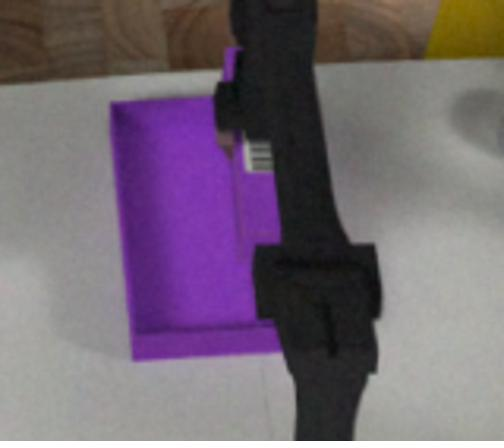

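Call:
move --arm7 '{"target":[-0.407,1.307,0.825,0,-0.688,0.725,0],"speed":0.2}' --cameras '["cam_arm7"]'

Call:
zoom_image --camera "cam_arm7" --region '[330, 40, 440, 170]'

Scene clock: 588.93 s.
Joint torques (N m): arm1=[1.9 -7.94 8.01 0.54 0.11 0.06] | arm2=[-0.21 -10.93 8.29 0.7 -0.05 -0.1] | arm3=[0.56 -10.93 9.48 0.4 -0.23 -0.21] | arm4=[0.91 -8.12 9.78 0.49 -0.09 0.07] | arm5=[-0.91 -7.24 7.02 -0.03 -0.18 -0.02] | arm6=[0.03 -7.24 8.54 -0.02 0.05 -0.02] | arm7=[0.21 -19.02 9.42 0.5 0.02 0.24] | arm8=[2.43 -8.59 9.73 0.06 -0.03 -0.05]
Heat: arm1: hottest joint3_rad 38 °C; arm2: hottest joint3_rad 39 °C; arm3: hottest joint3_rad 35 °C; arm4: hottest joint3_rad 44 °C; arm5: hottest joint3_rad 39 °C; arm6: hottest joint3_rad 38 °C; arm7: hottest joint3_rad 48 °C; arm8: hottest joint3_rad 39 °C.
move: arm7 done
Joint velocities: within noise
arm1, arm3, arm4, arm5, arm6, arm8: as last shown
arm2.joint_positions: joint1_rad=-2.394 joint2_rad=+1.258 joint3_rad=+1.181 joint4_rad=-1.506 joint5_rad=+0.000 joint6_rad=-0.536 gripper_m=+0.08993
arm2.joint_status: not commanded
arm2.hand: x=-0.5076 y=-0.5936 z=+1.0337 quat_wxyz=(+0.006, +0.306, -0.952, -0.002) (m; scene frame)
arm2.hand_target: x=-0.5071 y=-0.5956 z=+1.0360 quat_wxyz=(+0.000, +0.305, -0.952, +0.000) (m; scene frame)
arm2.hand_status: not commanded
arm7.joint_positions: joint1_rad=+2.181 joint2_rad=+2.288 joint3_rad=+2.039 joint4_rad=-1.325 joint5_rad=-0.001 joint6_rad=+0.019 gripper_m=+0.06045
arm7.joint_status: not commanded
arm7.hand: x=-0.4027 y=+1.3058 z=+0.8320 quat_wxyz=(+0.001, +0.690, -0.724, +0.000) (m; scene frame)
arm7.hand_target: x=-0.4069 y=+1.3069 z=+0.8252 quat_wxyz=(+0.000, +0.688, -0.725, +0.000) (m; scene frame)
arm7.hand_status: done (0.008 m and 0.2 deg from the pose sent, 0.069 m and 1.9 deg at the start)
pictures: cam_arm7

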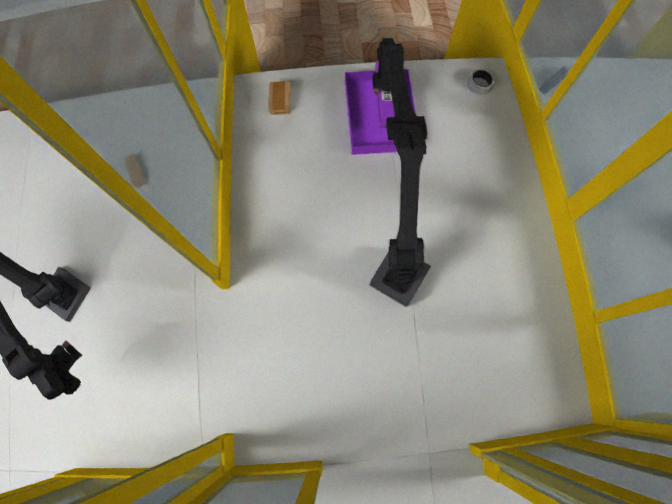

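Scaled by 3.877.

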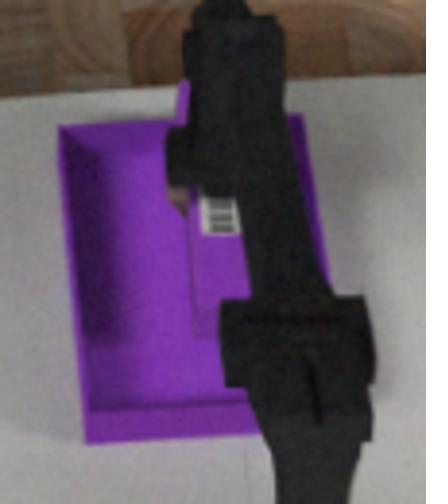

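Call:
move --arm7 '{"target":[-0.407,1.297,0.775,0,-0.688,0.725,0],"speed":0.17}' --cameras '["cam_arm7"]'

Call:
zoom_image --camera "cam_arm7" --region '[330, 40, 440, 170]'

Scene clock: 598.67 s.
Joint torques (N m): arm1=[2.32 -8.12 8.05 0.54 0.11 0.08] | arm2=[-0.26 -10.93 8.28 0.7 -0.05 -0.11] | arm3=[0.5 -10.93 9.46 0.42 -0.23 -0.2] | arm4=[0.91 -8.12 9.78 0.49 -0.1 0.07] | arm5=[-1.73 -6.89 7.15 -0.1 -0.15 0.05] | arm6=[0.09 -7.18 8.54 -0.03 0.06 -0.02] | arm7=[0.03 -17.96 8.69 0.44 0.01 0.21] | arm8=[2.37 -8.47 9.65 0.08 -0.03 -0.07]
Heat: arm1: hottest joint3_rad 38 °C; arm2: hottest joint3_rad 39 °C; arm3: hottest joint3_rad 35 °C; arm4: hottest joint3_rad 44 °C; arm5: hottest joint3_rad 39 °C; arm6: hottest joint3_rad 38 °C; arm7: hottest joint3_rad 48 °C; arm8: hottest joint3_rad 39 °C.
move: arm7 off_target
Joint velocities: within noise
arm1, arm2, arm3, arm4, arm5, arm6, arm8: as last shown
arm7.joint_positions: joint1_rad=+2.181 joint2_rad=+2.301 joint3_rad=+1.942 joint4_rad=-1.203 joint5_rad=-0.001 joint6_rad=+0.020 gripper_m=+0.06045
arm7.joint_status: not commanded
arm7.hand: x=-0.4030 y=+1.2995 z=+0.7883 quat_wxyz=(-0.004, +0.689, -0.724, -0.005) (m; scene frame)
arm7.hand_target: x=-0.4068 y=+1.2967 z=+0.7752 quat_wxyz=(+0.000, +0.688, -0.725, +0.000) (m; scene frame)
arm7.hand_status: off_target (0.014 m and 0.7 deg from the pose sent, 0.058 m and 0.2 deg at the start)
pictures: cam_arm7

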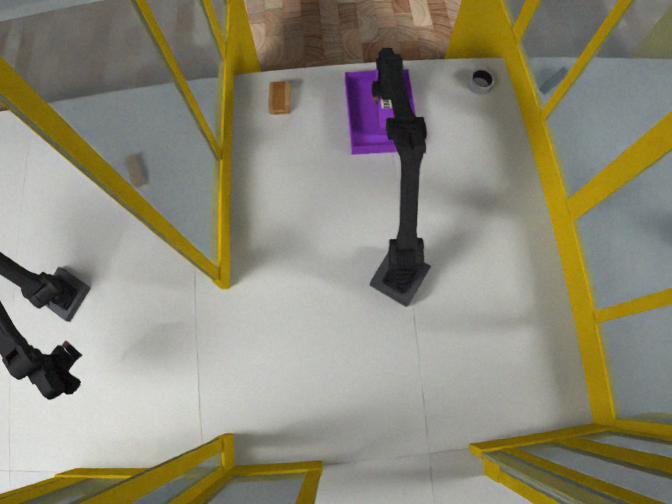

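Scaled by 3.877.

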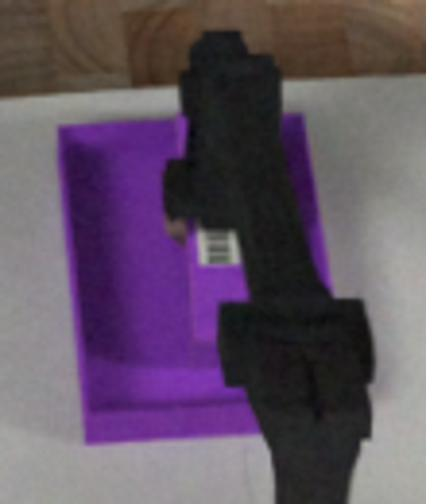

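Call:
move --arm7 '{"target":[-0.407,1.293,0.748,0,-0.688,0.725,0],"speed":0.12}' --cameras '["cam_arm7"]'

Call:
zoom_image --camera "cam_arm7" --region '[330, 40, 440, 170]'

Scene clock: 604.77 s.
Joint torques (N m): arm1=[1.67 -7.82 8.06 0.62 0.13 0.05] | arm2=[-0.26 -10.87 8.29 0.7 -0.05 -0.11] | arm3=[0.5 -10.99 9.47 0.38 -0.23 -0.21] | arm4=[0.91 -8.12 9.78 0.49 -0.1 0.06] | arm5=[-1.55 -7.36 7.08 0.08 -0.15 0] | arm6=[-0.03 -7.3 8.55 -0.05 0.06 -0.01] | arm7=[0.32 -18.26 8.5 0.58 0.02 0.2] | arm8=[2.37 -8.29 9.63 0.06 -0.03 -0.06]
Heat: arm1: hottest joint3_rad 38 °C; arm2: hottest joint3_rad 39 °C; arm3: hottest joint3_rad 35 °C; arm4: hottest joint3_rad 44 °C; arm5: hottest joint3_rad 39 °C; arm6: hottest joint3_rad 38 °C; arm7: hottest joint3_rad 47 °C; arm8: hottest joint3_rad 39 °C.
move: arm7 off_target
Joint velocities: within noise
arm1, arm2, arm3, arm4, arm5, arm6, arm8: as last shown
arm7.joint_positions: joint1_rad=+2.181 joint2_rad=+2.321 joint3_rad=+1.905 joint4_rad=-1.144 joint5_rad=-0.001 joint6_rad=+0.020 gripper_m=+0.06045
arm7.joint_status: not commanded
arm7.hand: x=-0.4031 y=+1.2962 z=+0.7617 quat_wxyz=(-0.004, +0.689, -0.724, -0.005) (m; scene frame)
arm7.hand_target: x=-0.4068 y=+1.2928 z=+0.7482 quat_wxyz=(+0.000, +0.688, -0.725, +0.000) (m; scene frame)
arm7.hand_status: off_target (0.015 m and 0.8 deg from the pose sent, 0.041 m and 0.7 deg at the start)
pictures: cam_arm7

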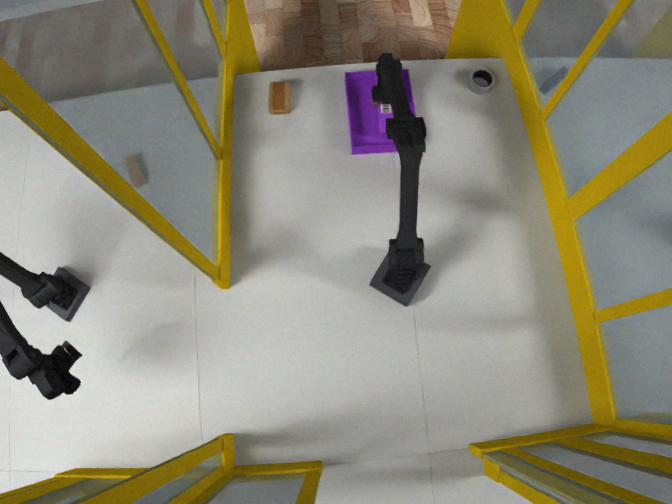

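Scaled by 3.877.

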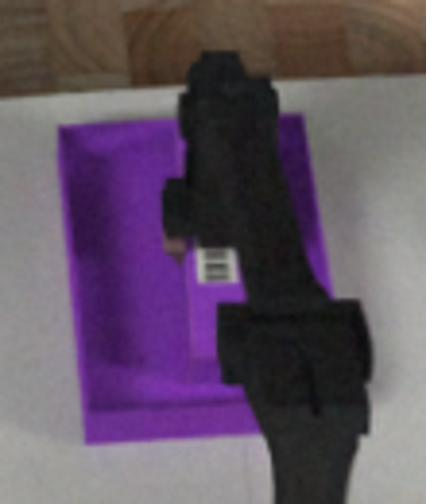

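Call:
move --arm7 '{"target":[-0.407,1.291,0.738,0,-0.688,0.725,0],"speed":0.08}' --cameras '[]'

Scene clock: 608.70 s.
Joint torques (N m): arm1=[1.79 -7.94 8.05 0.51 0.14 0.05] | arm2=[-0.26 -10.87 8.28 0.7 -0.05 -0.11] | arm3=[0.67 -10.87 9.44 0.39 -0.23 -0.22] | arm4=[0.91 -8.12 9.78 0.5 -0.1 0.07] | arm5=[-1.49 -7.12 7.01 -0.01 -0.14 0.01] | arm6=[0.09 -7.24 8.55 -0.02 0.06 -0.01] | arm7=[0.21 -17.67 7.83 0.83 0.02 0.2] | arm8=[2.14 -8.47 9.63 -0.05 -0.05 -0.08]
Heat: arm1: hottest joint3_rad 38 °C; arm2: hottest joint3_rad 39 °C; arm3: hottest joint3_rad 35 °C; arm4: hottest joint3_rad 44 °C; arm5: hottest joint3_rad 39 °C; arm6: hottest joint3_rad 38 °C; arm7: hottest joint3_rad 47 °C; arm8: hottest joint3_rad 39 °C.
move: arm7 off_target
Joint velocities: within noise
arm1.joint_positions: joint1_rad=-0.511 joint2_rad=+1.255 joint3_rad=+1.189 joint4_rad=-1.507 joint5_rad=+0.006 joint6_rad=-0.061 gripper_m=+0.08489
arm1.joint_status: not commanded
arm1.hand: x=-1.9457 y=-0.8855 z=+1.0098 quat_wxyz=(-0.001, -0.423, -0.906, +0.006) (m; scene frame)
arm1.hand_target: x=-1.9436 y=-0.8824 z=+1.0083 quat_wxyz=(-0.003, -0.421, -0.907, +0.007) (m; scene frame)
arm1.hand_status: not commanded
arm2: as last shown
arm3.joint_positions: joint1_rad=+1.186 joint2_rad=+1.258 joint3_rad=+1.176 joint4_rad=-1.509 joint5_rad=-0.005 joint6_rad=-0.422 gripper_m=+0.08998
arm3.joint_status: not commanded
arm3.hand: x=+0.1444 y=-0.8017 z=+0.9834 quat_wxyz=(+0.001, +0.878, +0.479, +0.014) (m; scene frame)
arm3.hand_target: x=+0.1451 y=-0.8073 z=+0.9877 quat_wxyz=(+0.002, +0.871, +0.491, +0.004) (m; scene frame)
arm3.hand_status: not commanded
arm4.joint_positions: joint1_rad=-0.912 joint2_rad=+1.261 joint3_rad=+1.185 joint4_rad=-1.507 joint5_rad=-0.015 joint6_rad=+0.023 gripper_m=+0.08492
arm4.joint_status: not commanded
arm4.hand: x=+2.0390 y=-0.5931 z=+0.9865 quat_wxyz=(+0.012, +0.009, -1.000, -0.002) (m; scene frame)
arm4.hand_target: x=+2.0380 y=-0.5890 z=+0.9882 quat_wxyz=(+0.006, +0.013, -1.000, -0.003) (m; scene frame)
arm4.hand_status: not commanded
arm5.joint_positions: joint1_rad=+0.506 joint2_rad=+1.257 joint3_rad=+1.175 joint4_rad=-1.493 joint5_rad=+0.002 joint6_rad=-0.270 gripper_m=+0.08990
arm5.joint_status: not commanded
arm5.hand: x=+1.8249 y=+0.5587 z=+1.0230 quat_wxyz=(-0.003, +0.967, +0.254, +0.005) (m; scene frame)
arm5.hand_target: x=+1.8254 y=+0.5609 z=+1.0274 quat_wxyz=(-0.003, +0.969, +0.249, +0.002) (m; scene frame)
arm5.hand_status: not commanded
arm6.joint_positions: joint1_rad=+0.192 joint2_rad=+1.264 joint3_rad=+1.177 joint4_rad=-1.495 joint5_rad=-0.002 joint6_rad=-0.220 gripper_m=+0.08990
arm6.joint_status: not commanded
arm6.hand: x=+1.1691 y=+0.4835 z=+1.0498 quat_wxyz=(+0.005, -0.103, -0.995, -0.003) (m; scene frame)
arm6.hand_target: x=+1.1685 y=+0.4868 z=+1.0557 quat_wxyz=(+0.000, -0.103, -0.995, +0.000) (m; scene frame)
arm6.hand_status: not commanded
arm7.joint_positions: joint1_rad=+2.181 joint2_rad=+2.321 joint3_rad=+1.896 joint4_rad=-1.129 joint5_rad=-0.001 joint6_rad=+0.020 gripper_m=+0.06045
arm7.joint_status: not commanded
arm7.hand: x=-0.4031 y=+1.2966 z=+0.7588 quat_wxyz=(-0.006, +0.689, -0.724, -0.008) (m; scene frame)
arm7.hand_target: x=-0.4068 y=+1.2905 z=+0.7384 quat_wxyz=(+0.000, +0.688, -0.725, +0.000) (m; scene frame)
arm7.hand_status: off_target (0.022 m and 1.2 deg from the pose sent, 0.025 m and 0.8 deg at the start)
arm8.joint_positions: joint1_rad=+1.195 joint2_rad=+1.255 joint3_rad=+1.183 joint4_rad=-1.505 joint5_rad=-0.002 joint6_rad=-0.283 gripper_m=+0.08994
arm8.joint_status: not commanded
arm8.hand: x=-1.4680 y=+0.3659 z=+0.9960 quat_wxyz=(+0.002, -0.342, -0.940, -0.002) (m; scene frame)
arm8.hand_target: x=-1.4667 y=+0.3667 z=+0.9966 quat_wxyz=(+0.000, -0.338, -0.941, +0.001) (m; scene frame)
arm8.hand_status: not commanded
pictures: none
No camera images: "cameras" was empty.

Near the floor; release.

Call:
move --arm7 '{"target":[-0.407,1.288,0.731,0,-0.688,0.725,0],"speed":0.08}' --cameras '[]'

Call:
move --arm7 '{"joints":{"gripper_m":0.087}}' --cameras '[]'

Call:
move --arm7 '{"target":[-0.403,1.305,0.91,0,-0.688,0.725,0],"speed":0.2}' --cameras '[]'

Call:
move --arm7 '{"joints":{"joint2_rad":1.25,"joint3_rad":1.18,"joint4_rad":-1.5,"joint5_rad":0}}' --cameras '[]'

Call:
move --arm7 '{"joints":{"joint1_rad":1.2}}' --cameras '["cam_arm7"]'

Call:
zoom_image --camera "cam_arm7" --region '[330, 40, 440, 170]'

Scene clock: 619.57 s.
Joint torques (N m): arm1=[2.02 -7.41 8.08 0.51 0.12 0.1] | arm2=[-0.26 -10.87 8.28 0.7 -0.05 -0.11] | arm3=[0.5 -10.87 9.47 0.39 -0.23 -0.21] | arm4=[0.91 -8.12 9.78 0.49 -0.09 0.07] | arm5=[-1.03 -6.95 7.04 0.16 -0.12 0.02] | arm6=[0.03 -7.18 8.55 -0.03 0.05 -0.02] | arm7=[0.21 -17.67 6.86 1.09 0.03 0.19] | arm8=[2.43 -8.29 9.65 0.06 -0.04 -0.09]
Heat: arm1: hottest joint3_rad 38 °C; arm2: hottest joint3_rad 38 °C; arm3: hottest joint3_rad 35 °C; arm4: hottest joint3_rad 44 °C; arm5: hottest joint3_rad 39 °C; arm6: hottest joint3_rad 38 °C; arm7: hottest joint3_rad 47 °C; arm8: hottest joint3_rad 39 °C.
move: arm7 off_target
Joint velocities: within noise
arm1, arm2, arm3, arm4, arm5, arm6, arm8: as last shown
arm7.joint_positions: joint1_rad=+2.181 joint2_rad=+2.321 joint3_rad=+1.889 joint4_rad=-1.118 joint5_rad=-0.001 joint6_rad=+0.020 gripper_m=+0.06045
arm7.joint_status: not commanded
arm7.hand: x=-0.4031 y=+1.2961 z=+0.7562 quat_wxyz=(-0.007, +0.689, -0.724, -0.009) (m; scene frame)
arm7.hand_target: x=-0.4068 y=+1.2873 z=+0.7317 quat_wxyz=(+0.000, +0.688, -0.725, +0.000) (m; scene frame)
arm7.hand_status: off_target (0.027 m and 1.3 deg from the pose sent, 0.029 m and 1.2 deg at the start)
pictures: none
No camera images: "cameras" was empty.

Scene clock: 620.23 s.
Joint torques (N m): arm1=[1.96 -8.18 8.03 0.59 0.13 0.07] | arm2=[-0.26 -10.87 8.28 0.69 -0.05 -0.1] | arm3=[0.62 -10.87 9.46 0.4 -0.23 -0.21] | arm4=[0.91 -8.12 9.78 0.49 -0.1 0.06] | arm5=[-1.44 -7.36 7.06 -0.02 -0.15 0] | arm6=[0.09 -7.3 8.55 -0.02 0.06 -0.02] | arm7=[0.09 -17.9 8.2 0.51 0.02 0.2] | arm8=[2.49 -8.35 9.63 0.06 -0.04 -0.08]
Heat: arm1: hottest joint3_rad 38 °C; arm2: hottest joint3_rad 38 °C; arm3: hottest joint3_rad 35 °C; arm4: hottest joint3_rad 44 °C; arm5: hottest joint3_rad 39 °C; arm6: hottest joint3_rad 38 °C; arm7: hottest joint3_rad 47 °C; arm8: hottest joint3_rad 39 °C.
move: arm7 done
Joint velocities: within noise
arm1, arm2, arm3, arm4, arm5, arm6, arm8: as last shown
arm7.joint_positions: joint1_rad=+2.181 joint2_rad=+2.327 joint3_rad=+1.872 joint4_rad=-1.103 joint5_rad=-0.001 joint6_rad=+0.020 gripper_m=+0.08689
arm7.joint_status: all done
arm7.hand: x=-0.4032 y=+1.2920 z=+0.7468 quat_wxyz=(-0.005, +0.689, -0.724, -0.006) (m; scene frame)
arm7.hand_target: x=-0.4068 y=+1.2873 z=+0.7317 quat_wxyz=(+0.000, +0.688, -0.725, +0.000) (m; scene frame)
arm7.hand_status: not commanded
pictures: none
No camera images: "cameras" was empty.

Scene clock: 622.00 s.
Joint torques (N m): arm1=[2.26 -8.18 8.05 0.57 0.13 0.08] | arm2=[-0.26 -10.87 8.28 0.7 -0.05 -0.1] | arm3=[0.44 -11.05 9.47 0.38 -0.22 -0.21] | arm4=[0.91 -8.18 9.8 0.49 -0.1 0.06] | arm5=[-0.85 -7.12 7.06 0.05 -0.17 0.02] | arm6=[0.03 -7.18 8.57 -0.03 0.05 -0.01] | arm7=[-0.26 -18.32 15.61 -0.36 0.01 0.15] | arm8=[2.32 -8.53 9.74 0.09 -0.03 -0.07]
Heat: arm1: hottest joint3_rad 38 °C; arm2: hottest joint3_rad 38 °C; arm3: hottest joint3_rad 35 °C; arm4: hottest joint3_rad 44 °C; arm5: hottest joint3_rad 39 °C; arm6: hottest joint3_rad 38 °C; arm7: hottest joint3_rad 47 °C; arm8: hottest joint3_rad 39 °C.
move: arm7 off_target
Joint velocities: within noise
arm1, arm2, arm3, arm4, arm5, arm6, arm8: as last shown
arm7.joint_positions: joint1_rad=+2.181 joint2_rad=+2.225 joint3_rad=+2.090 joint4_rad=-1.480 joint5_rad=-0.001 joint6_rad=+0.020 gripper_m=+0.08693
arm7.joint_status: not commanded
arm7.hand: x=-0.4032 y=+1.2881 z=+0.8932 quat_wxyz=(+0.015, +0.689, -0.724, +0.014) (m; scene frame)
arm7.hand_target: x=-0.4029 y=+1.3037 z=+0.9102 quat_wxyz=(-0.001, +0.688, -0.725, -0.001) (m; scene frame)
arm7.hand_status: off_target (0.024 m and 2.4 deg from the pose sent, 0.164 m and 0.9 deg at the start)
pictures: none
No camera images: "cameras" was empty.

Scene clock: 623.63 s.
Joint torques (N m): arm1=[1.67 -7.77 8.05 0.58 0.11 0.06] | arm2=[-0.26 -10.87 8.29 0.7 -0.05 -0.11] | arm3=[0.38 -10.93 9.48 0.39 -0.22 -0.21] | arm4=[0.91 -8.12 9.78 0.49 -0.09 0.07] | arm5=[-1.26 -6.83 7.04 0.16 -0.14 0.02] | arm6=[0.09 -7.24 8.54 -0.02 0.06 -0.01] | arm7=[-0.44 -8.94 8.96 -0.08 -0.01 0.14] | arm8=[2.43 -8.59 9.68 0.01 -0.03 -0.06]
Heat: arm1: hottest joint3_rad 38 °C; arm2: hottest joint3_rad 38 °C; arm3: hottest joint3_rad 35 °C; arm4: hottest joint3_rad 44 °C; arm5: hottest joint3_rad 39 °C; arm6: hottest joint3_rad 38 °C; arm7: hottest joint3_rad 47 °C; arm8: hottest joint3_rad 39 °C.
move: arm7 done
Joint velocities: within noise
arm1, arm2, arm3, arm4, arm5, arm6, arm8: as last shown
arm7.joint_positions: joint1_rad=+2.181 joint2_rad=+1.263 joint3_rad=+1.193 joint4_rad=-1.494 joint5_rad=-0.001 joint6_rad=+0.020 gripper_m=+0.08693
arm7.joint_status: all done
arm7.hand: x=-0.4127 y=+0.9684 z=+1.0394 quat_wxyz=(-0.003, +0.689, -0.725, -0.004) (m; scene frame)
arm7.hand_target: x=-0.4129 y=+0.9622 z=+1.0389 quat_wxyz=(-0.001, +0.688, -0.725, -0.001) (m; scene frame)
arm7.hand_status: not commanded
pictures: none
No camera images: "cameras" was empty.

Scene clock: 625.23 s.
Joint torques (N m): arm1=[1.9 -7.82 8.08 0.51 0.11 0.06] | arm2=[-0.26 -10.87 8.28 0.7 -0.05 -0.1] | arm3=[0.44 -10.99 9.47 0.39 -0.23 -0.21] | arm4=[0.91 -8.12 9.78 0.5 -0.1 0.07] | arm5=[-1.14 -7.18 7.05 -0.03 -0.16 0.02] | arm6=[0.03 -7.18 8.55 -0.03 0.06 -0.02] | arm7=[-0.85 -8.94 9.05 -0.1 -0.05 0.14] | arm8=[2.26 -8.59 9.65 -0.02 -0.03 -0.06]
Heat: arm1: hottest joint3_rad 38 °C; arm2: hottest joint3_rad 38 °C; arm3: hottest joint3_rad 35 °C; arm4: hottest joint3_rad 44 °C; arm5: hottest joint3_rad 39 °C; arm6: hottest joint3_rad 38 °C; arm7: hottest joint3_rad 47 °C; arm8: hottest joint3_rad 39 °C.
move: arm7 done
Joint velocities: within noise
arm1, arm3, arm4, arm5, arm6, arm8: as last shown
arm2.joint_positions: joint1_rad=-2.394 joint2_rad=+1.258 joint3_rad=+1.181 joint4_rad=-1.506 joint5_rad=+0.000 joint6_rad=-0.536 gripper_m=+0.08993
arm2.joint_status: not commanded
arm2.hand: x=-0.5076 y=-0.5936 z=+1.0337 quat_wxyz=(+0.006, +0.306, -0.952, -0.002) (m; scene frame)
arm2.hand_target: x=-0.5071 y=-0.5956 z=+1.0360 quat_wxyz=(+0.000, +0.305, -0.952, +0.000) (m; scene frame)
arm2.hand_status: not commanded
arm7.joint_positions: joint1_rad=+1.207 joint2_rad=+1.263 joint3_rad=+1.193 joint4_rad=-1.494 joint5_rad=+0.000 joint6_rad=+0.020 gripper_m=+0.08693
arm7.joint_status: all done
arm7.hand: x=-0.1246 y=+0.8043 z=+1.0389 quat_wxyz=(-0.003, +0.270, -0.963, -0.002) (m; scene frame)
arm7.hand_target: x=-0.1285 y=+0.7988 z=+1.0384 quat_wxyz=(-0.001, +0.265, -0.964, -0.001) (m; scene frame)
arm7.hand_status: not commanded
pictures: cam_arm7

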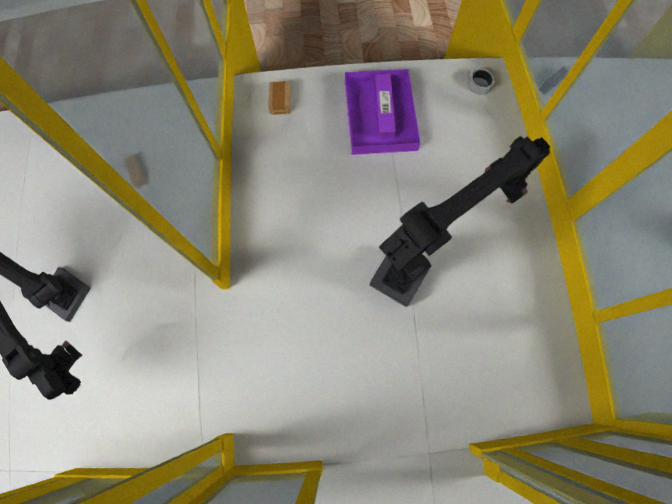

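Scaled by 3.877.

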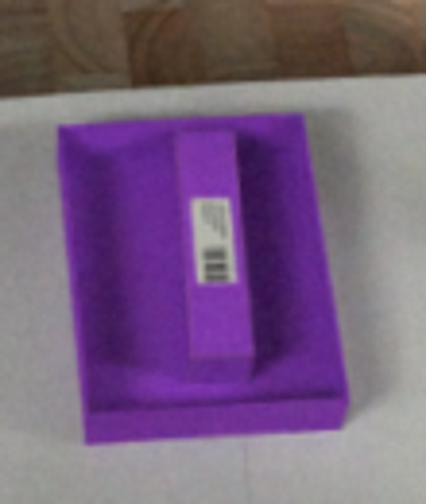

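Flat in tray.

Call:
finished_scene --scene 2

The scene is finished: the task was done.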